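# Slide the shelf about 10 cm toward the arms

## Task

Draw the shelf roughly 10 cm toward the robot arms while keeping it from rotating, and finish with neither hand touching the shelf or the sponges.

## Robot and tools

Robot and scene. Two arms, left_arm and right_arm, each end in a five-finger hand; right_arm has a right hand and left_arm a mirror-image left hand. Base poses as calibrated: left_arm at (+0.045, +0.304, +0.001) m, quat_wxyz (+1.000, 0, 0, +0.016); right_arm at (-0.030, -0.271, +0.008) m, quat_wxyz (+1.000, 0, 0, +0.022). A post fixed to the floor stands behind the arms. Loose items may get a short nudge from outside at random moments.

Frames. Scene frame: origin at table-top height, halfway between the nominal bases; +x points out across the table, +y toward left_arm (arm names are not image sides), +z up. Positions and orientations in results (end_effector_position in metres, end_effector_quat_wxyz) use this frame and can be a few cm off. Pose offsets you send are expressed in each arm's own Hand target axes. The hand point sits 0.05 m in front of the palm; its +z runs along the straight fingers, +y leaves the palm, +x crosses the palm away from the thumb on the right hand and toward the thumb on the left. Straight fingers extend 0.06 to 0.07 m past the point, 0.06 m behind it along -y. A wrist bracket on the little-finger side also protrudes and can strike things.

The 28-number row (every value in [-1, 1], both arms always filled): left dx, dy, dz, rx, ry, rz; left little, ring, middle, index, thumb_bend, thumb_turn; left force_limit, speed; then the same 14 for the right arm. Pose numbers are offsets, not poses: each row counts from the arm's Hand target as it was when the action or move began, never from the preceding row, so sending the same offset again moves further. 1.0 equals 0.6 m or 180 degrees; rx, ry, rz form a single rotation vector. Six zeros means no new pose request for that arm. Finger and thumb numbers are absolute targets: -1 open/straight (thumb_turn -1 beside the palm), +1 curled/bent (thumb_turn +1 opposite the fingers). force_limit maps -1 to about 0 N and +1 to 10 N (15 N for both thumb motors); speed rises from nearly zero at -1 to full at +0.48 and stays full above. No value means 'unchanged': repeat the eight hand numbers of the last row executed for that hand, or, before any, its hand_measured six plus hand_force_limit and hand_speed. For a gentle grip close at speed -0.94 or lower.

Tools.
- execute_actions(actions, cameras): actions is a list of actions; each action is a table of up to 15 rows, one per 1/30 s step; a shorter table repeats its last row until step 15. Images come only with an empty actions list or when cameras names them.
- move(target, speed, blend, blocking, cameras): target is one row or a list of up to 15 rows; every row's offsets count from the same starting Hand targets. Straight-line paths, no obstacle avoidance, capped at 10 s total. speed in m/s, 0.002 to 4.3, default 0.25 (turn rate twice that in rad/s), one value or one per target. blend in m rounds corners; 0 stops at each target. blocking=false returns after about 0.5 s while motion continues. Result adds a move: line (done, off_target, moving, held, fault) and limits (paced = pose clipped, held = steps withheld).
- wait(seconds 0 to 3600, cameras): lets time pass, sends nothing new; a running move goes on.
- stop(cameras): brakes a running move.
- zoom_image(camera, region): camera is cam_high, cam_left_wrist or cam_right_wrist; region [x0, y0, x1, y1] in pixels from top-left, at most 504 by 504.
- show_instructions(): shows reference pages.
- finished_scene(scene): scene is 1, optional; ends the scene irrevocably.
Cameras: cam_high 504x504, cam_left_wrist 672x504, cam_right_wrist 672x504.

Results. Hand target is the last commanded pose after clipping and is the base for the next offsets. The hand often rests 1 to 3 cm (sometimes 5 cm) short, usually low, from friction and weight; that is not contact. Another execute_actions call, even all zeros, re-requests it; otherwise send the remaining gap as an offset. hand_measured, hand_stopped_by (moving, target, force, stalled, fault) and hand_load_n (fingertip force, positive pushing open) list six values in motor order. Also reported: joint positions, velocities, torques, motor temperatures; MOTOR HOT above 85 °C, and an OVER-TEMPERATURE FAULT at 100 °C drops the arm for 30 to 60 s. Joint ranges (rad): waist -2.880 to 2.880, shoulder 0.000 to 3.142, elbow 0.000 to 3.019 (straight at 2.964), wrist pitch -1.693 to 1.571, wrist yaw -1.571 to 1.571, wrist roll -2.094 to 2.094.

Cautions. Orientation commands are limited to 40 degrees from the measured orientation each step; turns can shift the hand point a lot. Approach contacts slowly and do not aim far beyond a surface: speed and overshoot both raise force. An arm blocked by something keeps pressing until you command it back past its current position; pressing also heats motors. Never let the hands or arms collide or grip each other. Avoid striking the post, the table or heavy items, avoid excess finger load, and keep everything on the table; nothing may fall or be left off it. Pull the shelf evenly so it does not rotate, then move both hands clear.

Each tool is called after "Request:" in YAML: its name, and indented under it one key for each argument.

Reference images:

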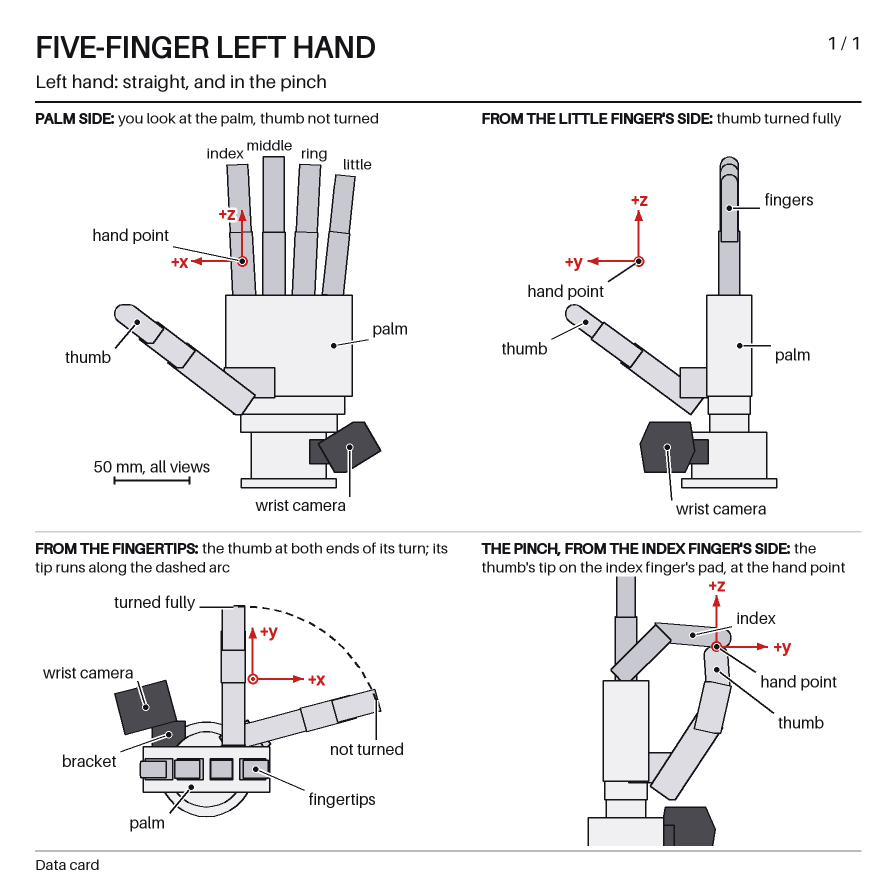

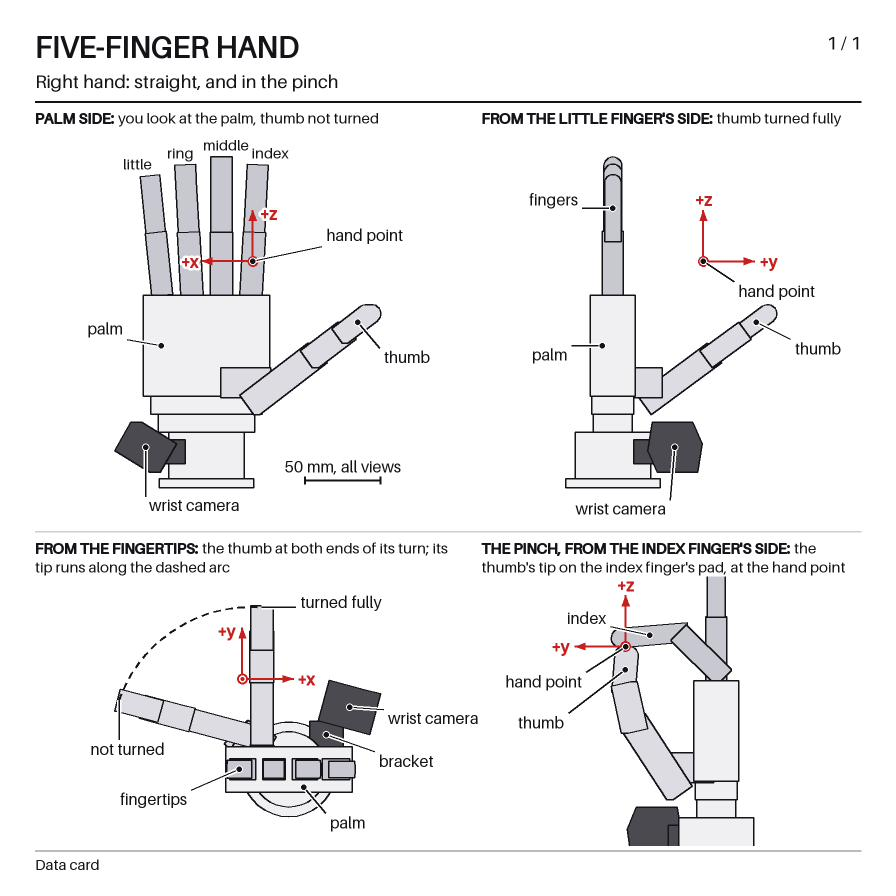

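## Session

Request:
execute_actions:
  actions: []

Scene clock: 0.00 s.
left_arm: end_effector_position=(+0.6662, +0.3301, +0.3061) hand_measured=(-1.000, -1.000, -1.000, -1.000, -1.000, -1.000) hand_load_n=(+0.0, +0.0, +0.0, +0.0, +0.5, +0.0) hand_stopped_by=(target, target, target, target, target, target) hand_force_limit=0.00 hand_speed=-0.80 end_effector_quat_wxyz=(-0.173, +0.970, -0.005, +0.168) | right_arm: end_effector_position=(+0.1427, -0.4734, +0.3311) hand_measured=(-1.000, -1.000, -1.000, -1.000, -1.000, -1.000) hand_load_n=(+0.0, +0.0, +0.0, +0.0, +0.0, +0.0) hand_stopped_by=(target, target, target, target, target, target) hand_force_limit=0.00 hand_speed=-0.80 end_effector_quat_wxyz=(-0.213, -0.410, +0.607, -0.646)
Joint positions: left_arm=[0.007 1.654 1.795 -1.344 -0.326 -1.461] | right_arm=[-0.124 0.41 0.596 -0.397 1.208 -0.714]
Joint velocities: within noise
Joint torques (N m): no reading
Motor temperatures (°C): left_arm=[29 28 24 27 27 26] | right_arm=[28 25 21 23 29 29]
Heat: left arm: hottest waist 29 °C; right arm: hottest wrist yaw 29 °C.
Hand target: left_arm +0.6711, +0.3297, +0.3198; -0.172, +0.968, -0.003, +0.183 | right_arm +0.1435, -0.4735, +0.3443; -0.204, -0.400, +0.610, -0.653

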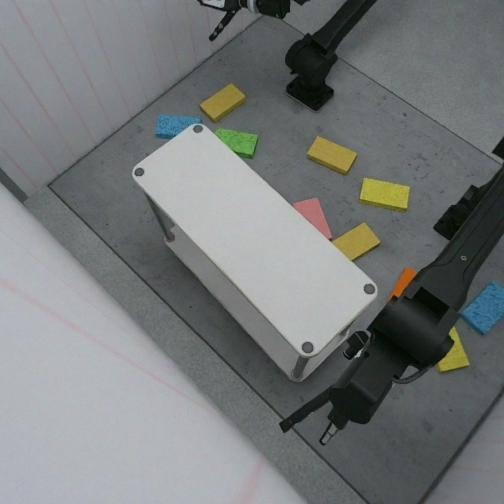

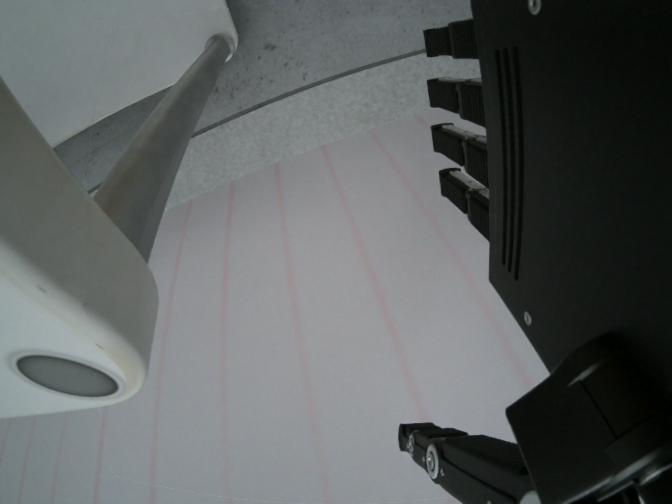

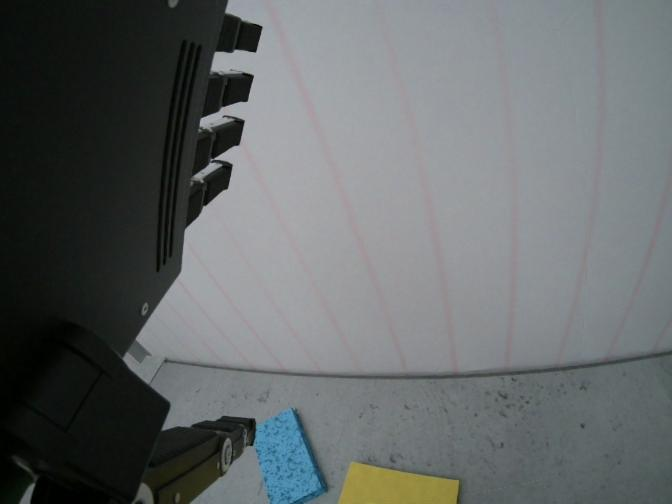

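Request:
zoom_image:
  camera: "cam_high"
  region: [100, 80, 420, 400]

Request:
zoom_image:
  camera: "cam_high"
  region: [150, 0, 504, 240]

Request:
zoom_image:
  camera: "cam_high"
  region: [230, 180, 504, 454]

Request:
zoom_image:
  camera: "cam_left_wrist"
  region: [0, 0, 400, 440]

Scaled by 1.575.

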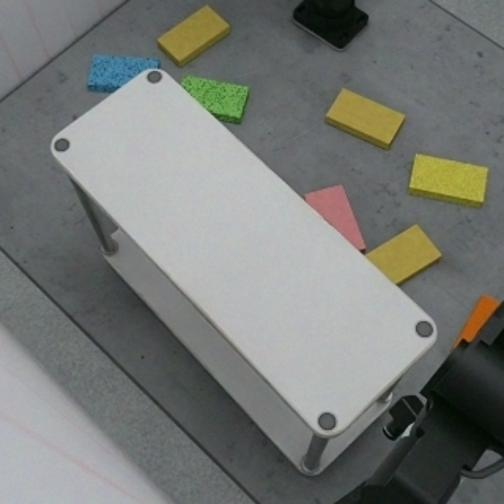

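Scaled by 1.424.

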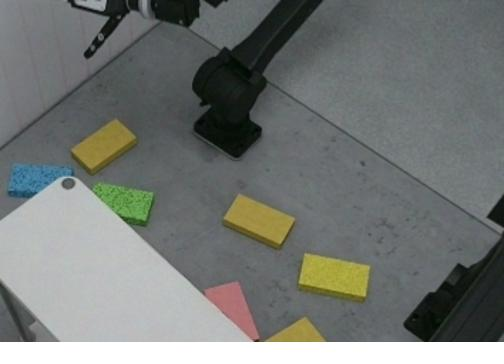

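Scaled by 1.839.

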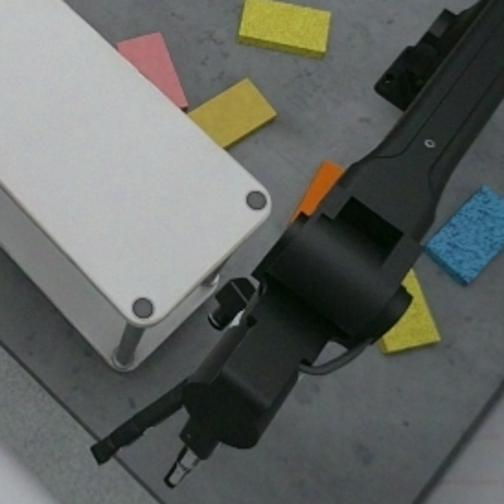

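Scaled by 1.145 from the camera's image (finer frame: 960x720).

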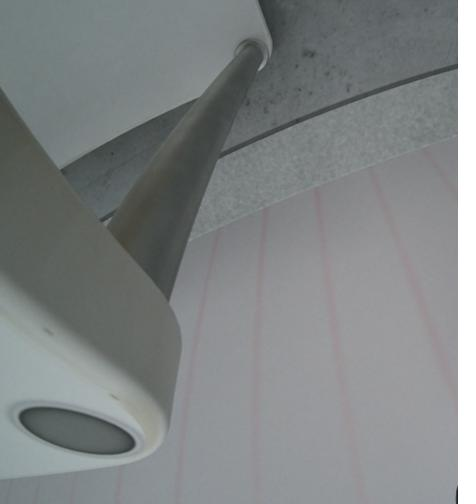

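Request:
move:
  target: [-0.069,-0.231,-0.016,-0.358,0.186,0.388,-1,-1,-1,-1,-1,-1,0,-0.8,-0.189,-0.325,0.009,-0.278,-0.662,-0.012,-1,-1,-1,-1,-1,-1,0,-0.8]
  speed: 0.2
  cameras: ["all"]

Scene clock: 132.03 s.
left_arm: end_effector_position=(+0.6215, +0.3758, +0.3608) hand_measured=(-1.000, -1.000, -1.000, -1.000, -1.000, -1.000) hand_load_n=(+0.0, +0.0, +0.0, +0.0, +0.0, +0.0) hand_stopped_by=(target, target, target, target, target, target) hand_force_limit=0.00 hand_speed=-0.80 end_effector_quat_wxyz=(+0.125, +0.679, -0.608, +0.392) | right_arm: end_effector_position=(+0.3512, -0.3955, +0.3825) hand_measured=(-1.000, -1.000, -1.000, -1.000, -1.000, -1.000) hand_load_n=(+0.0, +0.0, +0.0, +0.0, +0.0, +0.0) hand_stopped_by=(target, target, target, target, target, target) hand_force_limit=0.00 hand_speed=-0.80 end_effector_quat_wxyz=(+0.353, -0.610, +0.709, +0.034)
Joint positions: left_arm=[0.364 1.956 2.229 -1.691 0.838 0.217] | right_arm=[-0.685 1.469 1.696 -1.688 -0.717 -0.451]
Joint torques (N m): left_arm=[11.58 -15.27 12.9 -0.1 0.65 0.19] | right_arm=[-4.31 -6.77 11.14 0.21 -0.87 0]
Motor temperatures (°C): left_arm=[29 30 35 26 26 25] | right_arm=[28 24 32 23 28 28]
Heat: left arm: hottest elbow 35 °C; right arm: hottest elbow 32 °C.
Hand target: left_arm +0.6212, +0.4597, +0.3599; +0.271, +0.654, -0.653, +0.271 | right_arm +0.3599, -0.4197, +0.3797; +0.270, -0.653, +0.654, +0.270
Off the commanded pose: left_arm 0.084 m, 23 deg | right_arm 0.026 m, 30 deg.
joint sent to its limit (left arm) — joint 4 (wrist pitch), lower limit. The joint targets are off in position and orientation.
joint sent to its limit (right arm) — joint 4 (wrist pitch), lower limit. The joint targets are off in orientation, not in position.
move: off_target (left_arm, right_arm)

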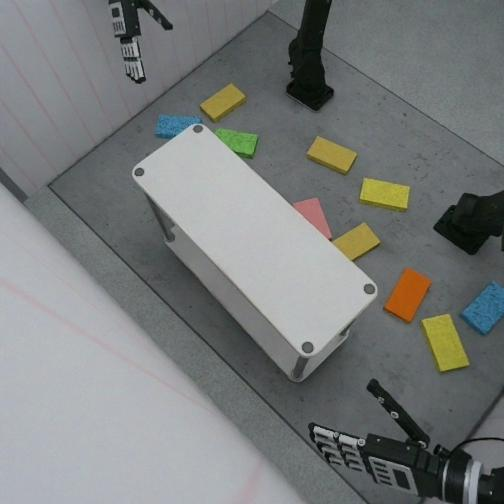

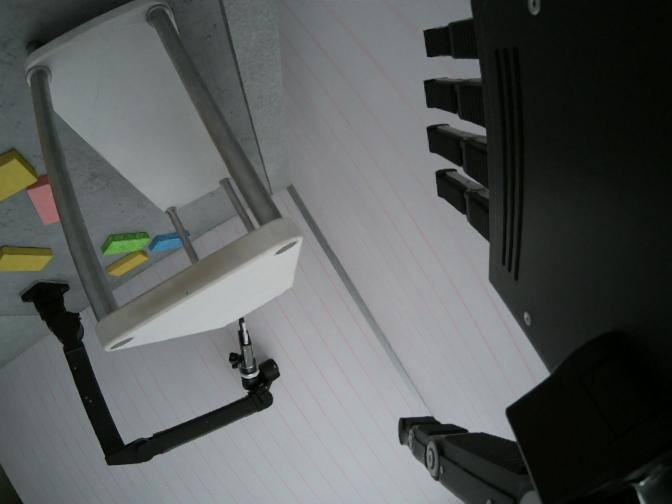

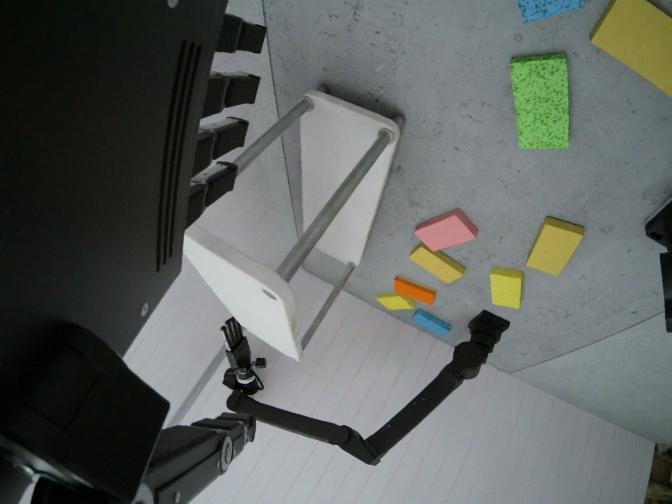

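Request:
move:
  target:
    - [-0.094,-0.02,0.141,0,0,0,-1,-1,-1,-1,-1,-1,0,-0.8,-0.071,-0.4,0.071,0,0,0,-1,-1,-1,-1,-1,-1,0,-0.8]
    - [-0.206,-0.033,0.289,0,0,0,-1,-1,-1,-1,-1,-1,0,-0.8,0.171,-0.4,0.324,0,0,0,-1,-1,-1,-1,-1,-1,0,-0.8]
  speed: 0.15
  blend: [0.04,0]
  cameras: ["all"]

Scene clock: 159.93 s.
left_arm: end_effector_position=(+0.6438, +0.3863, +0.2014) hand_measured=(-1.000, -1.000, -1.000, -1.000, -1.000, -1.000) hand_load_n=(+0.0, +0.0, +0.0, +0.0, -0.5, +0.0) hand_stopped_by=(target, target, target, target, target, target) hand_force_limit=0.00 hand_speed=-0.80 end_effector_quat_wxyz=(+0.182, +0.650, -0.668, +0.314) | right_arm: end_effector_position=(+0.5984, -0.3579, +0.1669) hand_measured=(-1.000, -1.000, -1.000, -1.000, -1.000, -1.000) hand_load_n=(+0.0, +0.0, +0.0, +0.0, +0.0, +0.0) hand_stopped_by=(target, target, target, target, target, target) hand_force_limit=0.00 hand_speed=-0.80 end_effector_quat_wxyz=(+0.306, -0.625, +0.686, +0.213)
Joint positions: left_arm=[0.327 2.19 2.212 -1.696 0.737 0.426] | right_arm=[-0.404 2.322 2.311 -1.688 -0.756 -0.318]
Joint torques (N m): left_arm=[6.01 -13.45 7.9 -0.29 0.47 0.18] | right_arm=[-0.85 -21.36 8.79 -0.21 -0.56 -0.24]
Heat: left arm: hottest elbow 38 °C; right arm: hottest elbow 32 °C.
Hand target: left_arm +0.6411, +0.4242, +0.1499; +0.271, +0.654, -0.653, +0.271 | right_arm +0.5999, -0.3552, +0.1697; +0.270, -0.653, +0.654, +0.270
Off the commanded pose: left_arm 0.064 m, 11 deg | right_arm 0.004 m, 9 deg.
joint sent to its limit (left arm) — joint 4 (wrist pitch), lower limit. The joint targets are off in position and orientation.
joint sent to its limit (right arm) — joint 4 (wrist pitch), lower limit. The joint targets are off in orientation, not in position.
move: off_target (left_arm, right_arm)

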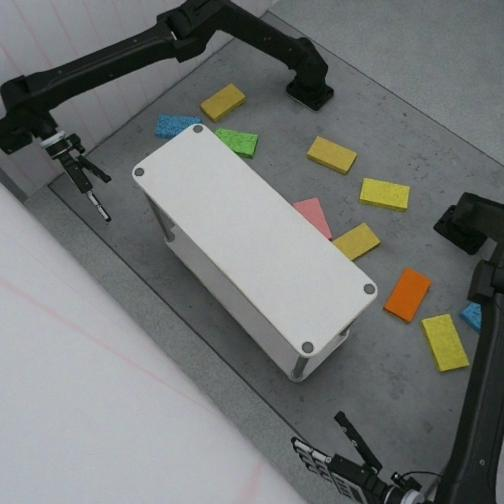

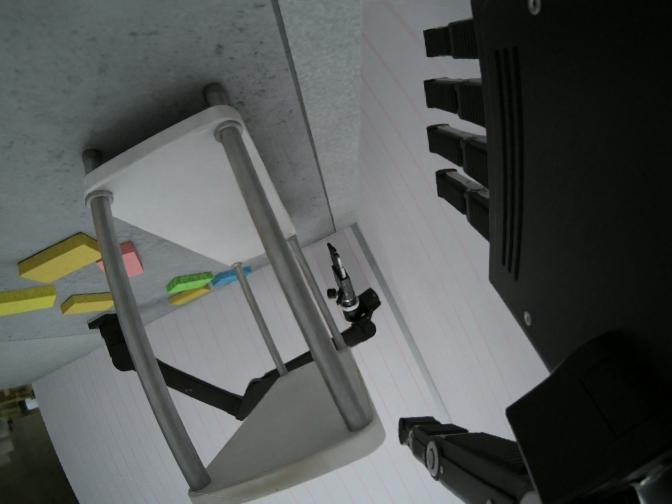

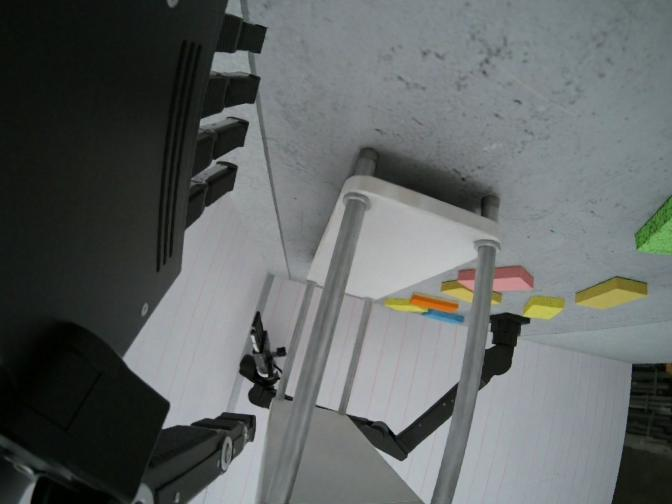

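Request:
move:
  target: [0.1225,0.002,0.028,0.0288,0.1388,-0.0183,-1,-1,-1,-1,-1,-1,0,-0.8,-0.124,-0.05,0.076,0.0288,-0.1388,0.0183,-1,-1,-1,-1,-1,-1,0,-0.8]
  speed: 0.1
  cameras: ["all"]

Scene clock: 215.13 s.
left_arm: end_effector_position=(+0.6423, +0.3405, +0.1971) hand_measured=(-1.000, -1.000, -1.000, -1.000, -1.000, -1.000) hand_load_n=(+0.0, +0.0, +0.0, +0.0, -0.5, +0.0) hand_stopped_by=(target, target, target, target, target, target) hand_force_limit=0.00 hand_speed=-0.80 end_effector_quat_wxyz=(+0.326, +0.630, -0.544, +0.448) | right_arm: end_effector_position=(+0.6284, -0.2742, +0.1943) hand_measured=(-1.000, -1.000, -1.000, -1.000, -1.000, -1.000) hand_load_n=(+0.0, +0.0, +0.0, +0.5, +0.0, +0.0) hand_stopped_by=(target, target, target, target, target, target) hand_force_limit=0.00 hand_speed=-0.80 end_effector_quat_wxyz=(+0.448, -0.537, +0.626, +0.345)
Joint positions: left_arm=[0.334 2.225 2.036 -1.696 1.152 0.424] | right_arm=[-0.333 2.391 2.295 -1.688 -1.193 -0.28]
Joint torques (N m): left_arm=[4.13 -18.78 7.86 -0.65 0.83 0.02] | right_arm=[-0.85 -20.95 8.13 -0.31 -1.11 0.02]
Heat: left arm: hottest elbow 33 °C; right arm: hottest elbow 32 °C.
Hand target: left_arm +0.6400, +0.3604, +0.1901; +0.383, +0.609, -0.547, +0.427 | right_arm +0.6300, -0.2704, +0.1900; +0.427, -0.547, +0.610, +0.383
Off the commanded pose: left_arm 0.021 m, 7 deg | right_arm 0.006 m, 5 deg.
joint sent to its limit (left arm) — joint 4 (wrist pitch), lower limit. The joint targets are off in orientation, not in position.
joint sent to its limit (right arm) — joint 4 (wrist pitch), lower limit. The joint targets are off in orientation, not in position.
move: off_target (left_arm, right_arm)

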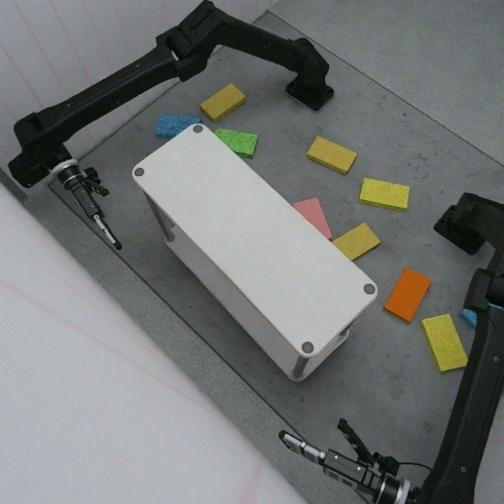

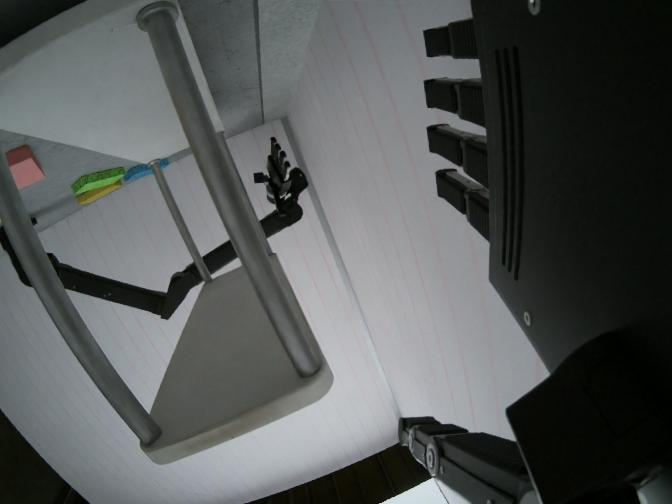

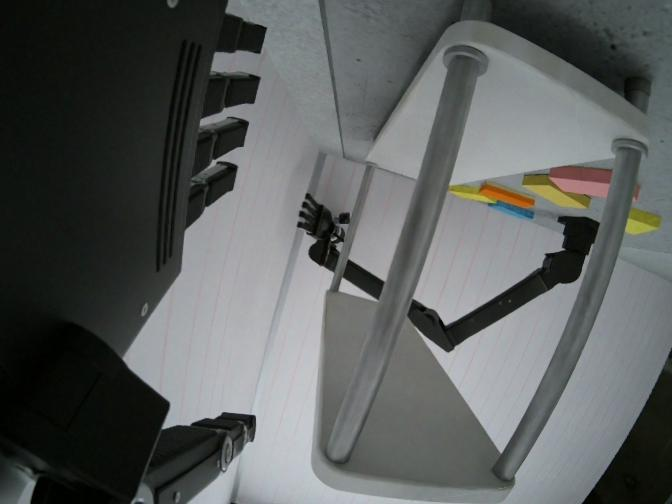

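Request:
move:
  target: [0.026,0.0106,0.096,0,0,0,-1,-1,-1,-1,-1,-1,0,-0.8,-0.017,0.0245,0.071,0,0,0,-1,-1,-1,-1,-1,-1,0,-0.8]
  speed: 0.08
  cameras: ["all"]

Request:
zoom_image:
  camera: "cam_high"
  region: [220, 300, 420, 500]

Request:
zoom_image:
  camera: "cam_high"
  region: [60, 130, 260, 330]

Scene clock: 225.17 s.
left_arm: end_effector_position=(+0.6405, +0.3005, +0.1946) hand_measured=(-1.000, -1.000, -1.000, -1.000, -1.000, -1.000) hand_load_n=(+0.0, +0.0, +0.0, +0.0, +0.0, +0.0) hand_stopped_by=(target, target, target, target, target, target) hand_force_limit=0.00 hand_speed=-0.80 end_effector_quat_wxyz=(+0.354, +0.616, -0.550, +0.440) | right_arm: end_effector_position=(+0.6198, -0.2264, +0.1818) hand_measured=(-1.000, -1.000, -1.000, -1.000, -1.000, -1.000) hand_load_n=(+0.0, +0.0, +0.0, +0.0, +0.0, +0.0) hand_stopped_by=(target, target, target, target, target, target) hand_force_limit=0.00 hand_speed=-0.80 end_effector_quat_wxyz=(+0.427, -0.545, +0.614, +0.379)
Joint positions: left_arm=[0.271 2.225 2.01 -1.696 1.176 0.418] | right_arm=[-0.264 2.391 2.245 -1.688 -1.202 -0.28]
Joint torques (N m): left_arm=[1.79 -18.26 7.94 -0.66 0.83 0.03] | right_arm=[-1.03 -21.89 7.97 -0.35 -1.09 -0.13]
Motor temperatures (°C): left_arm=[29 32 32 25 27 25] | right_arm=[27 29 31 23 29 27]
Heat: left arm: hottest shoulder 32 °C; right arm: hottest elbow 31 °C.
Hand target: left_arm +0.6401, +0.3007, +0.1851; +0.383, +0.609, -0.547, +0.427 | right_arm +0.6200, -0.2255, +0.1850; +0.427, -0.548, +0.610, +0.383
Off the commanded pose: left_arm 0.010 m, 4 deg | right_arm 0.003 m, 1 deg.
joint sent to its limit (left arm) — joint 4 (wrist pitch), lower limit. The joint targets are off in orientation, not in position.
joint sent to its limit (right arm) — joint 4 (wrist pitch), lower limit. The joint targets still meet the commanded pose.
move: off_target (left_arm)

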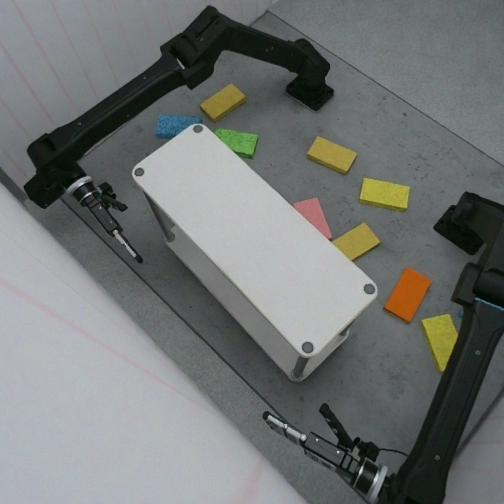

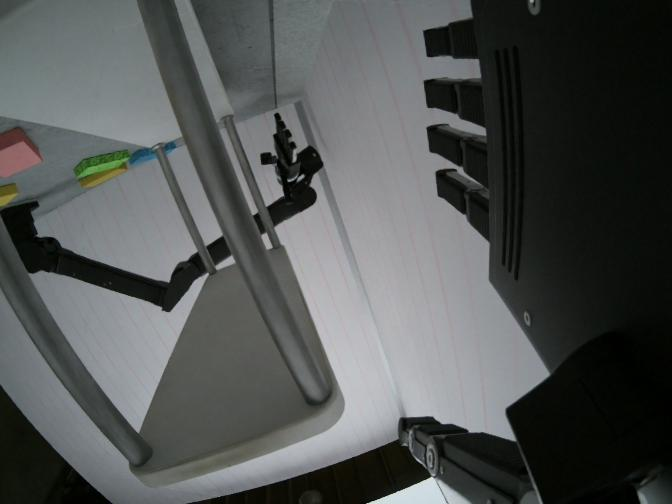

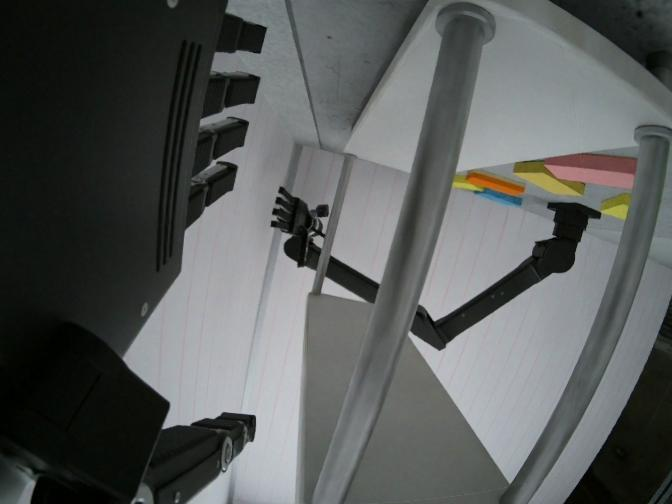

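Scaled by 2.520.

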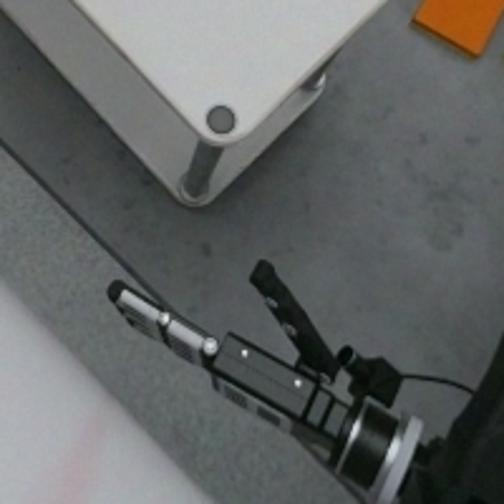

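Scaled by 2.520.

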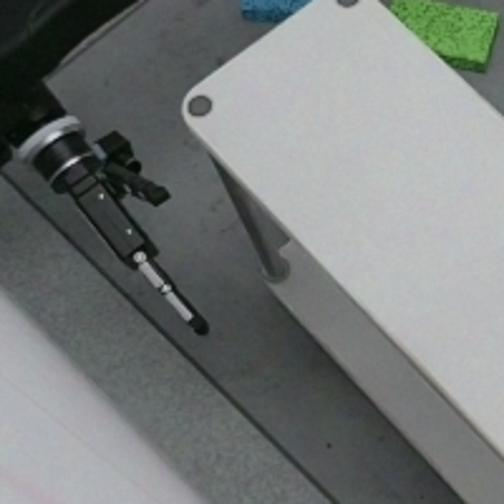

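Request:
move:
  target:
    - [-0.031,0,0.0114,0,0,0,-1,-1,-1,-1,-1,-1,0,-0.8,0.041,-0.0065,-0.0495,0,0,0,-1,-1,-1,-1,-1,-1,0,-0.8]
    - [-0.031,0,0.0114,0,0,0,-1,-1,-1,-1,-1,1,0,-0.5,0.041,-0.0065,-0.0495,0,0,0,-1,-1,-1,-1,-1,1,0,-0.5]
  speed: 0.08
  cameras: ["all"]

Scene clock: 253.40 s.
left_arm: end_effector_position=(+0.6418, +0.3013, +0.1739) hand_measured=(-1.000, -1.000, -1.000, -1.000, -1.000, +1.000) hand_load_n=(+0.0, +0.0, +0.0, +0.0, +0.0, -0.5) hand_stopped_by=(target, target, target, target, target, target) hand_force_limit=0.00 hand_speed=-0.50 end_effector_quat_wxyz=(+0.363, +0.616, -0.546, +0.435) | right_arm: end_effector_position=(+0.6196, -0.2636, +0.1786) hand_measured=(-1.000, -1.000, -1.000, -1.000, -1.000, +1.000) hand_load_n=(+0.0, +0.0, +0.0, +0.0, +0.0, +0.0) hand_stopped_by=(target, target, target, target, target, target) hand_force_limit=0.00 hand_speed=-0.50 end_effector_quat_wxyz=(+0.440, -0.535, +0.624, +0.362)
Joint positions: left_arm=[0.271 2.261 2.01 -1.696 1.176 0.435] | right_arm=[-0.32 2.391 2.242 -1.688 -1.198 -0.306]
Joint torques (N m): left_arm=[1.49 -18.84 7.76 -0.73 0.74 0.15] | right_arm=[-1.14 -20.84 8.02 -0.35 -0.77 -0.19]
Heat: left arm: hottest shoulder 32 °C; right arm: hottest shoulder 31 °C.
Hand target: left_arm +0.6401, +0.3006, +0.1652; +0.383, +0.609, -0.547, +0.427 | right_arm +0.6200, -0.2622, +0.1720; +0.427, -0.548, +0.610, +0.383
Off the commanded pose: left_arm 0.009 m, 3 deg | right_arm 0.007 m, 4 deg.
joint sent to its limit (left arm) — joint 4 (wrist pitch), lower limit. The joint targets still meet the commanded pose.
joint sent to its limit (right arm) — joint 4 (wrist pitch), lower limit. The joint targets are off in orientation, not in position.
move: off_target (left_arm, right_arm); target 2's new numbers were sent with right_arm's hand 0.007 m and 4 deg from that target

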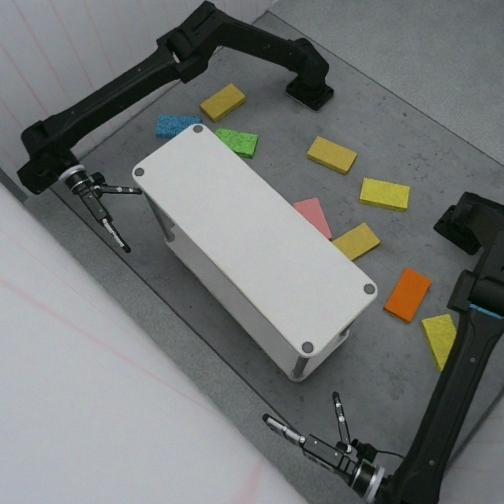

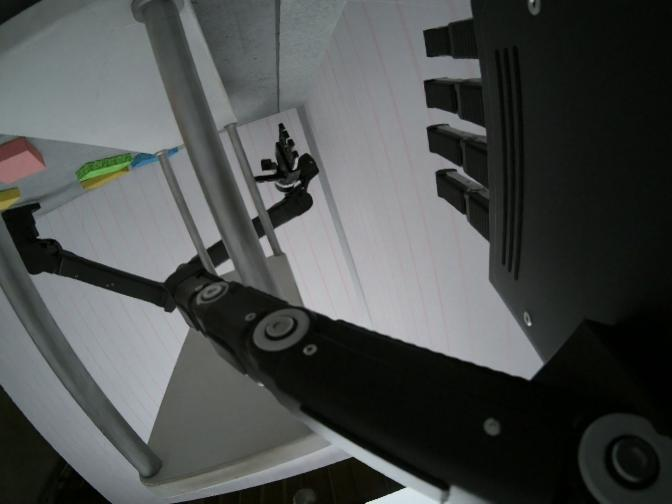

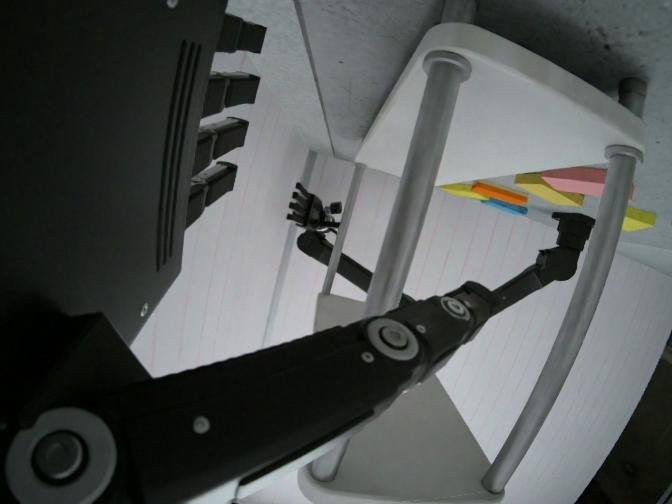

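Request:
move:
  target: [0.0283,0.0088,0.078,0,0,0,-1,-1,-1,-1,-1,1,0,-0.5,-0.016,0.0074,0.068,0,0,0,-1,-1,-1,-1,-1,1,0,-0.5]
  speed: 0.08
  cameras: ["all"]

Request:
zoom_image:
  camera: "cam_high"
  region: [220, 300, 420, 500]

Request:
zoom_image:
  camera: "cam_high"
  region: [60, 130, 260, 330]

Scene clock: 262.13 s.
left_arm: end_effector_position=(+0.6400, +0.2552, +0.1545) hand_measured=(-1.000, -1.000, -1.000, -1.000, -1.000, +1.000) hand_load_n=(+0.0, +0.0, +0.0, +0.0, +0.0, -0.5) hand_stopped_by=(target, target, target, target, target, target) hand_force_limit=0.00 hand_speed=-0.50 end_effector_quat_wxyz=(+0.391, +0.615, -0.540, +0.420) | right_arm: end_effector_position=(+0.6169, -0.2185, +0.1733) hand_measured=(-1.000, -1.000, -1.000, -1.000, -1.000, +1.000) hand_load_n=(+0.0, +0.0, +0.0, -0.5, +0.0, +0.0) hand_stopped_by=(target, target, target, target, target, target) hand_force_limit=0.00 hand_speed=-0.50 end_effector_quat_wxyz=(+0.426, -0.552, +0.607, +0.382)
Joint positions: left_arm=[0.201 2.259 1.936 -1.596 1.2 0.342] | right_arm=[-0.252 2.396 2.231 -1.684 -1.203 -0.304]
Joint torques (N m): left_arm=[1.08 -21.36 8.01 0.14 0.82 0.02] | right_arm=[-1.55 -20.54 8.06 0.23 -1.08 0.03]
Heat: left arm: hottest shoulder 32 °C; right arm: hottest shoulder 32 °C.
Hand target: left_arm +0.6402, +0.2505, +0.1653; +0.383, +0.609, -0.547, +0.427 | right_arm +0.6201, -0.2202, +0.1670; +0.427, -0.547, +0.610, +0.383
Off the commanded pose: left_arm 0.012 m, 2 deg | right_arm 0.007 m, 1 deg.
move: off_target (left_arm)

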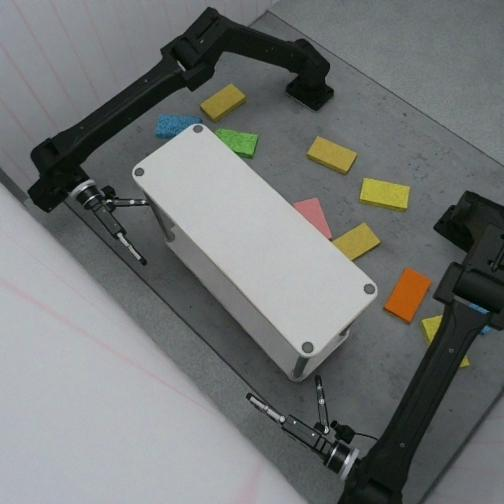

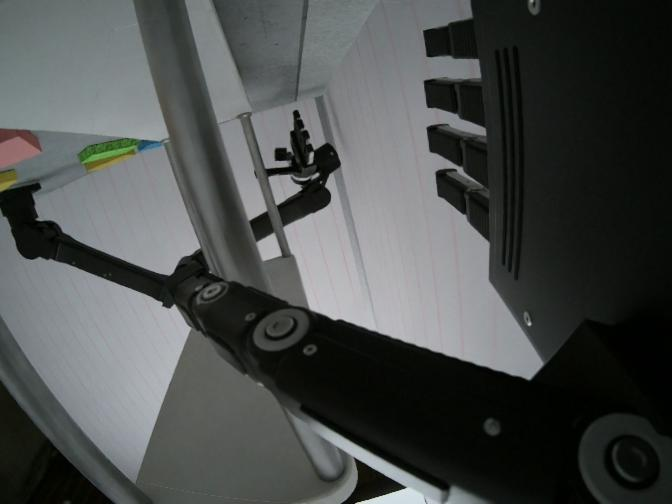

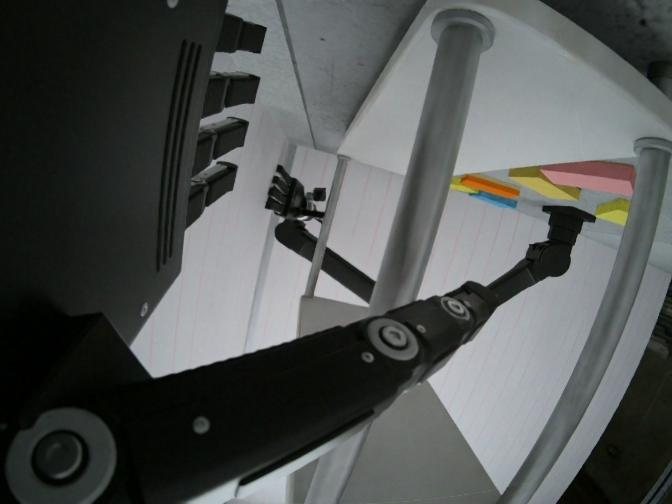

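Scaled by 2.520.

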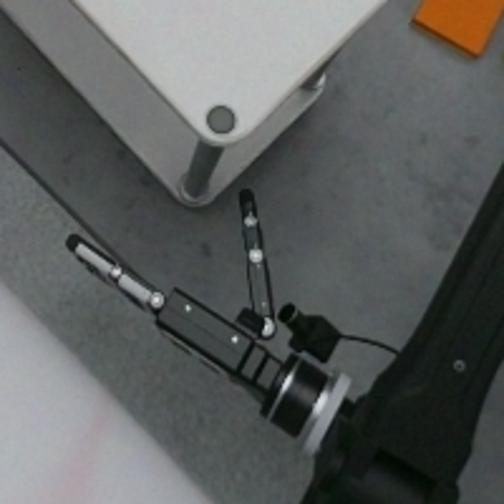

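Scaled by 2.520.

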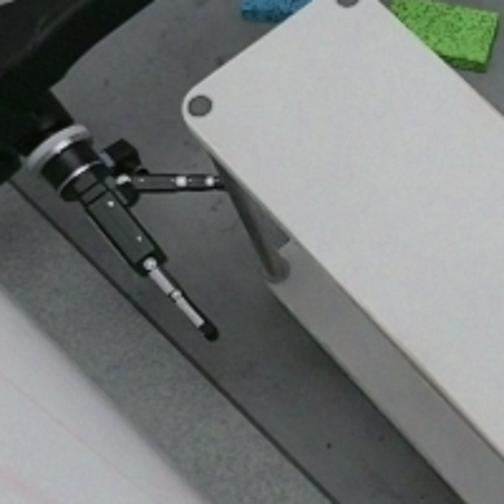

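Request:
move:
  target: [0.0127,0.0828,-0.014,0,0,0,-1,-1,-1,-1,-1,1,0,-0.5,0.003,0.0828,-0.0083,0,0,0,-1,-1,-1,-1,-1,1,0,-0.5]
  speed: 0.06
  cameras: ["all"]

Request:
zoom_image:
  camera: "cam_high"
  region: [220, 300, 420, 500]

Request:
zoom_image:
  camera: "cam_high"
  region: [60, 130, 260, 330]

Scene clock: 274.43 s.
left_arm: end_effector_position=(+0.5920, +0.2455, +0.1696) hand_measured=(-1.000, -1.000, -1.000, -1.000, -1.000, +1.000) hand_load_n=(+0.0, +0.0, +0.0, +0.0, +0.0, +0.0) hand_stopped_by=(target, target, target, target, target, target) hand_force_limit=0.00 hand_speed=-0.50 end_effector_quat_wxyz=(+0.395, +0.612, -0.542, +0.419) | right_arm: end_effector_position=(+0.5689, -0.2143, +0.1576) hand_measured=(-1.000, -1.000, -1.000, -1.000, -1.000, +1.000) hand_load_n=(+0.5, +0.0, +0.0, +0.0, +0.0, +0.0) hand_stopped_by=(target, target, target, target, target, target) hand_force_limit=0.00 hand_speed=-0.50 end_effector_quat_wxyz=(+0.416, -0.540, +0.614, +0.398)
Joint positions: left_arm=[0.202 2.125 1.736 -1.562 1.2 0.374] | right_arm=[-0.261 2.277 1.954 -1.594 -1.204 -0.326]
Joint torques (N m): left_arm=[2.37 -19.6 7.38 -0.1 0.58 0.16] | right_arm=[-2.26 -21.83 7.39 0.16 -0.82 -0.18]
Heat: left arm: hottest shoulder 34 °C; right arm: hottest shoulder 32 °C.
Hand target: left_arm +0.5902, +0.2504, +0.1753; +0.383, +0.609, -0.547, +0.427 | right_arm +0.5701, -0.2203, +0.1671; +0.427, -0.548, +0.610, +0.383
Off the commanded pose: left_arm 0.008 m, 2 deg | right_arm 0.011 m, 2 deg.
move: off_target (right_arm)

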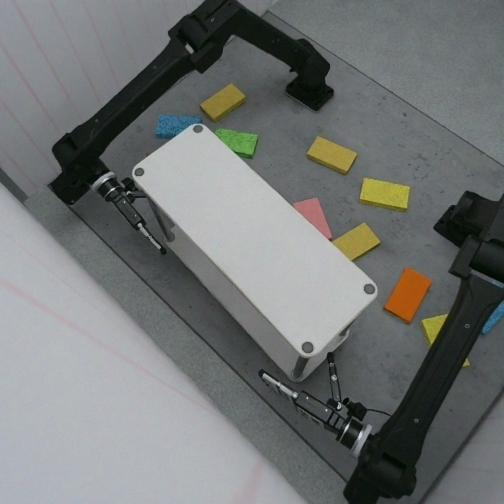

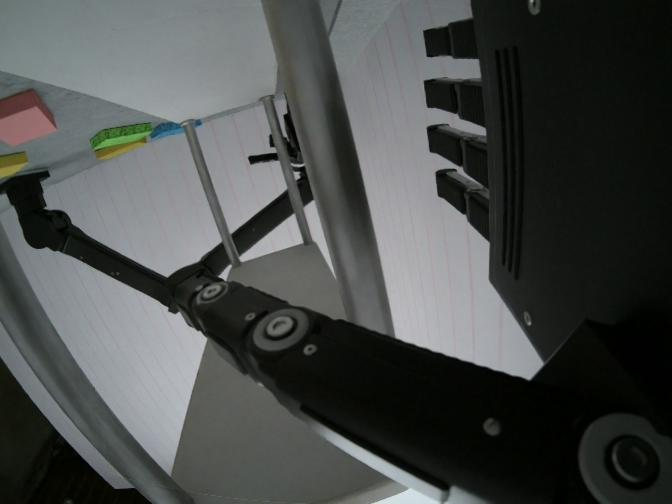

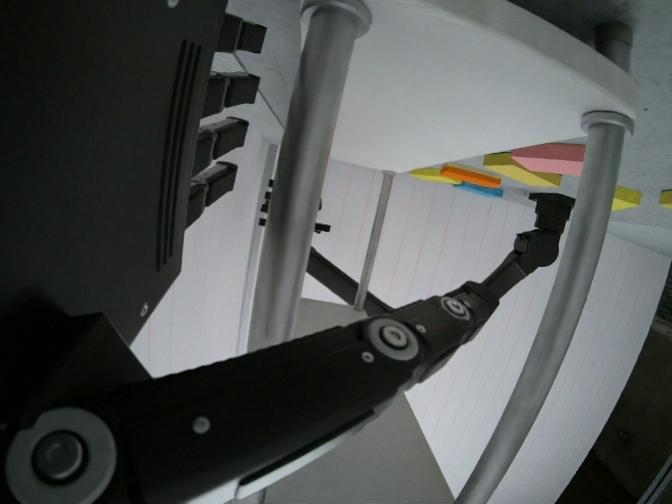

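Scaled by 2.520.

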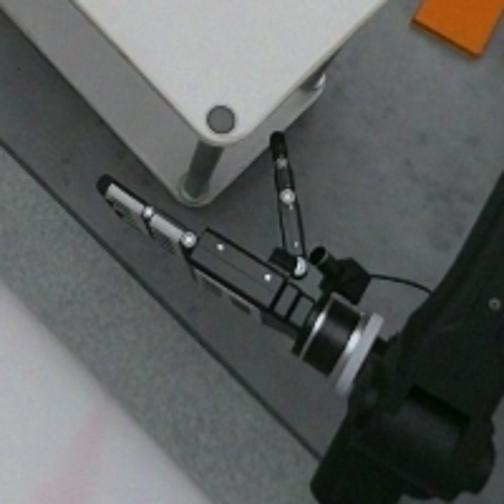

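Scaled by 2.520.

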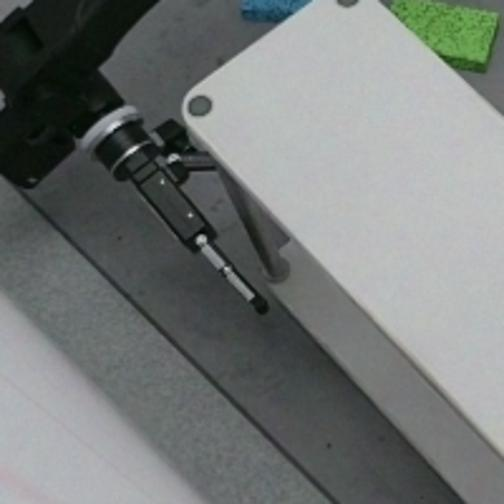

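Request:
move:
  target: [-0.001,0.0331,-0.0033,0,0,0,-1,-1,-1,-1,-1,1,0,-0.5,-0.011,0.0331,-0.008,0,0,0,-1,-1,-1,-1,-1,1,0,-0.5]
  speed: 0.04
  cameras: ["all"]

Request:
zoom_image:
  camera: "cam_high"
  region: [220, 300, 420, 500]

Request:
zoom_image:
  camera: "cam_high"
  region: [60, 130, 260, 330]

Scene clock: 279.57 s.
left_arm: end_effector_position=(+0.5722, +0.2458, +0.1701) hand_measured=(-1.000, -1.000, -1.000, -1.000, -1.000, +1.000) hand_load_n=(+0.0, +0.0, +0.0, +0.0, +0.0, -0.5) hand_stopped_by=(target, target, target, target, target, target) hand_force_limit=0.00 hand_speed=-0.50 end_effector_quat_wxyz=(+0.395, +0.612, -0.542, +0.419) | right_arm: end_effector_position=(+0.5493, -0.2143, +0.1667) hand_measured=(-1.000, -1.000, -1.000, -1.000, -1.000, +1.000) hand_load_n=(+0.0, +0.0, +0.0, +0.0, -0.5, -0.5) hand_stopped_by=(target, target, target, target, target, target) hand_force_limit=0.00 hand_speed=-0.50 end_effector_quat_wxyz=(+0.416, -0.539, +0.615, +0.398)
Joint positions: left_arm=[0.211 2.08 1.659 -1.55 1.197 0.395] | right_arm=[-0.268 2.217 1.87 -1.586 -1.203 -0.343]
Joint torques (N m): left_arm=[2.32 -18.96 7.24 -0.09 0.56 0.17] | right_arm=[-2.14 -21.07 7.27 0.12 -0.74 -0.2]
Heat: left arm: hottest shoulder 34 °C; right arm: hottest shoulder 32 °C.
Hand target: left_arm +0.5703, +0.2503, +0.1754; +0.383, +0.609, -0.547, +0.427 | right_arm +0.5501, -0.2202, +0.1749; +0.427, -0.548, +0.609, +0.383
Off the commanded pose: left_arm 0.007 m, 2 deg | right_arm 0.010 m, 2 deg.
move: done

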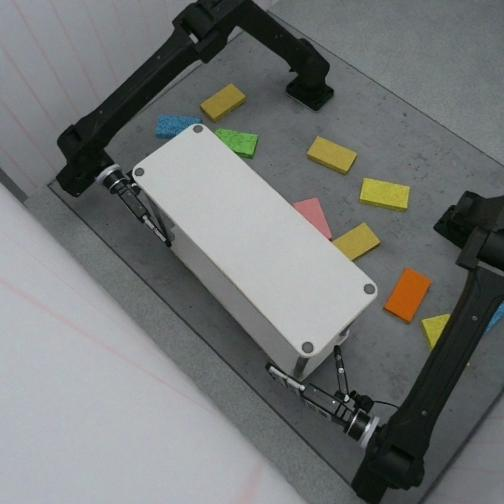

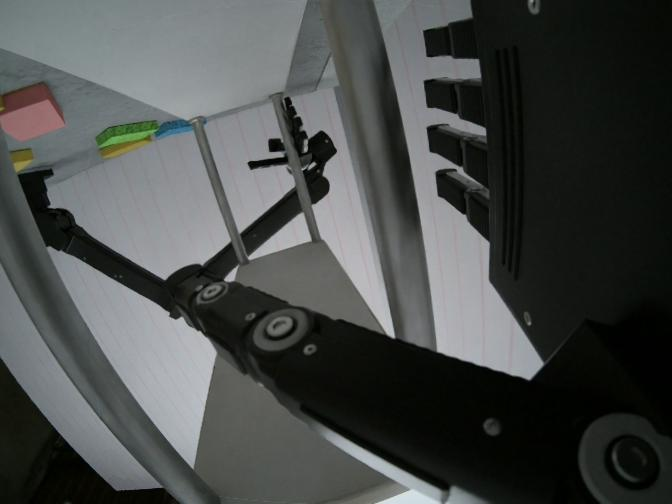

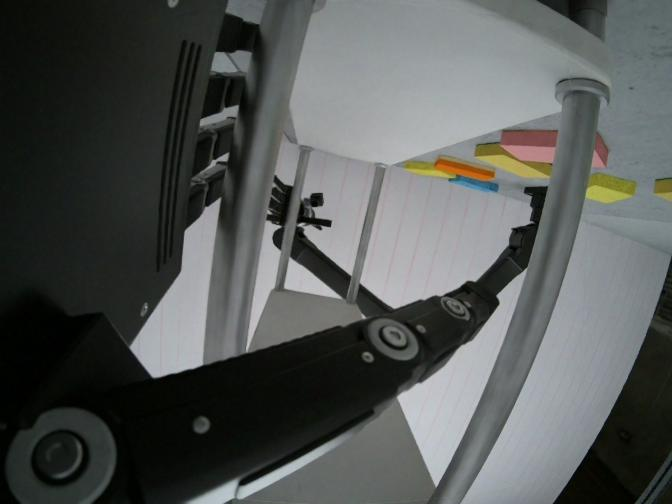

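Scaled by 2.520.

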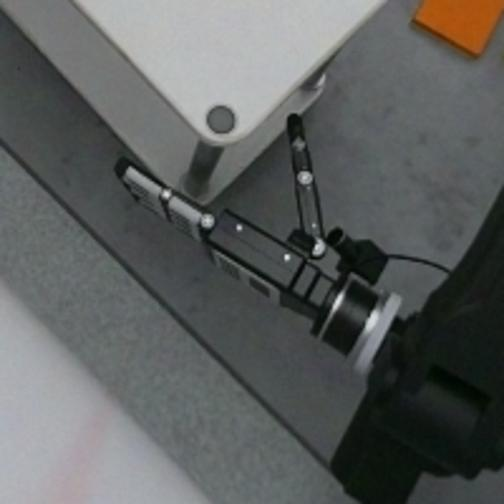

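Scaled by 2.520.

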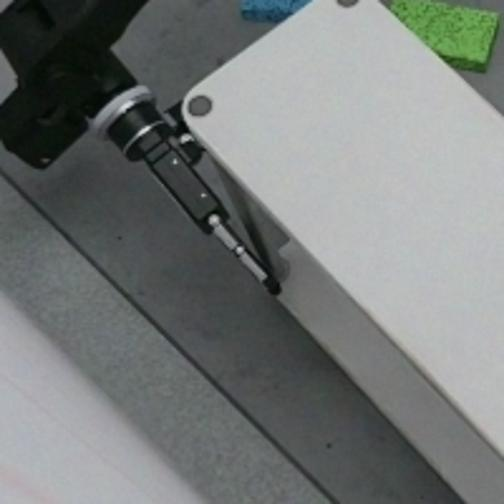

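Request:
zoom_image:
  camera: "cam_right_wrist"
  region: [150, 0, 350, 240]

Request:
zoom_image:
  camera: "cam_left_wrist"
  region: [310, 0, 510, 240]

Scaled by 2.100 from the camera's image (finer frame: 960x720).

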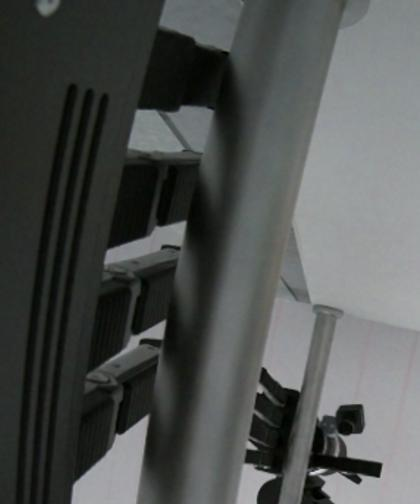

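Scaled by 2.100 from the camera's image (finer frame: 960x720).

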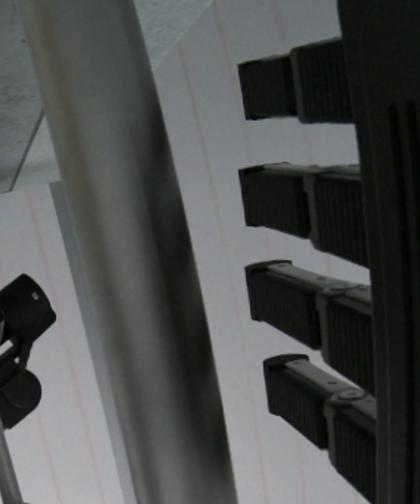

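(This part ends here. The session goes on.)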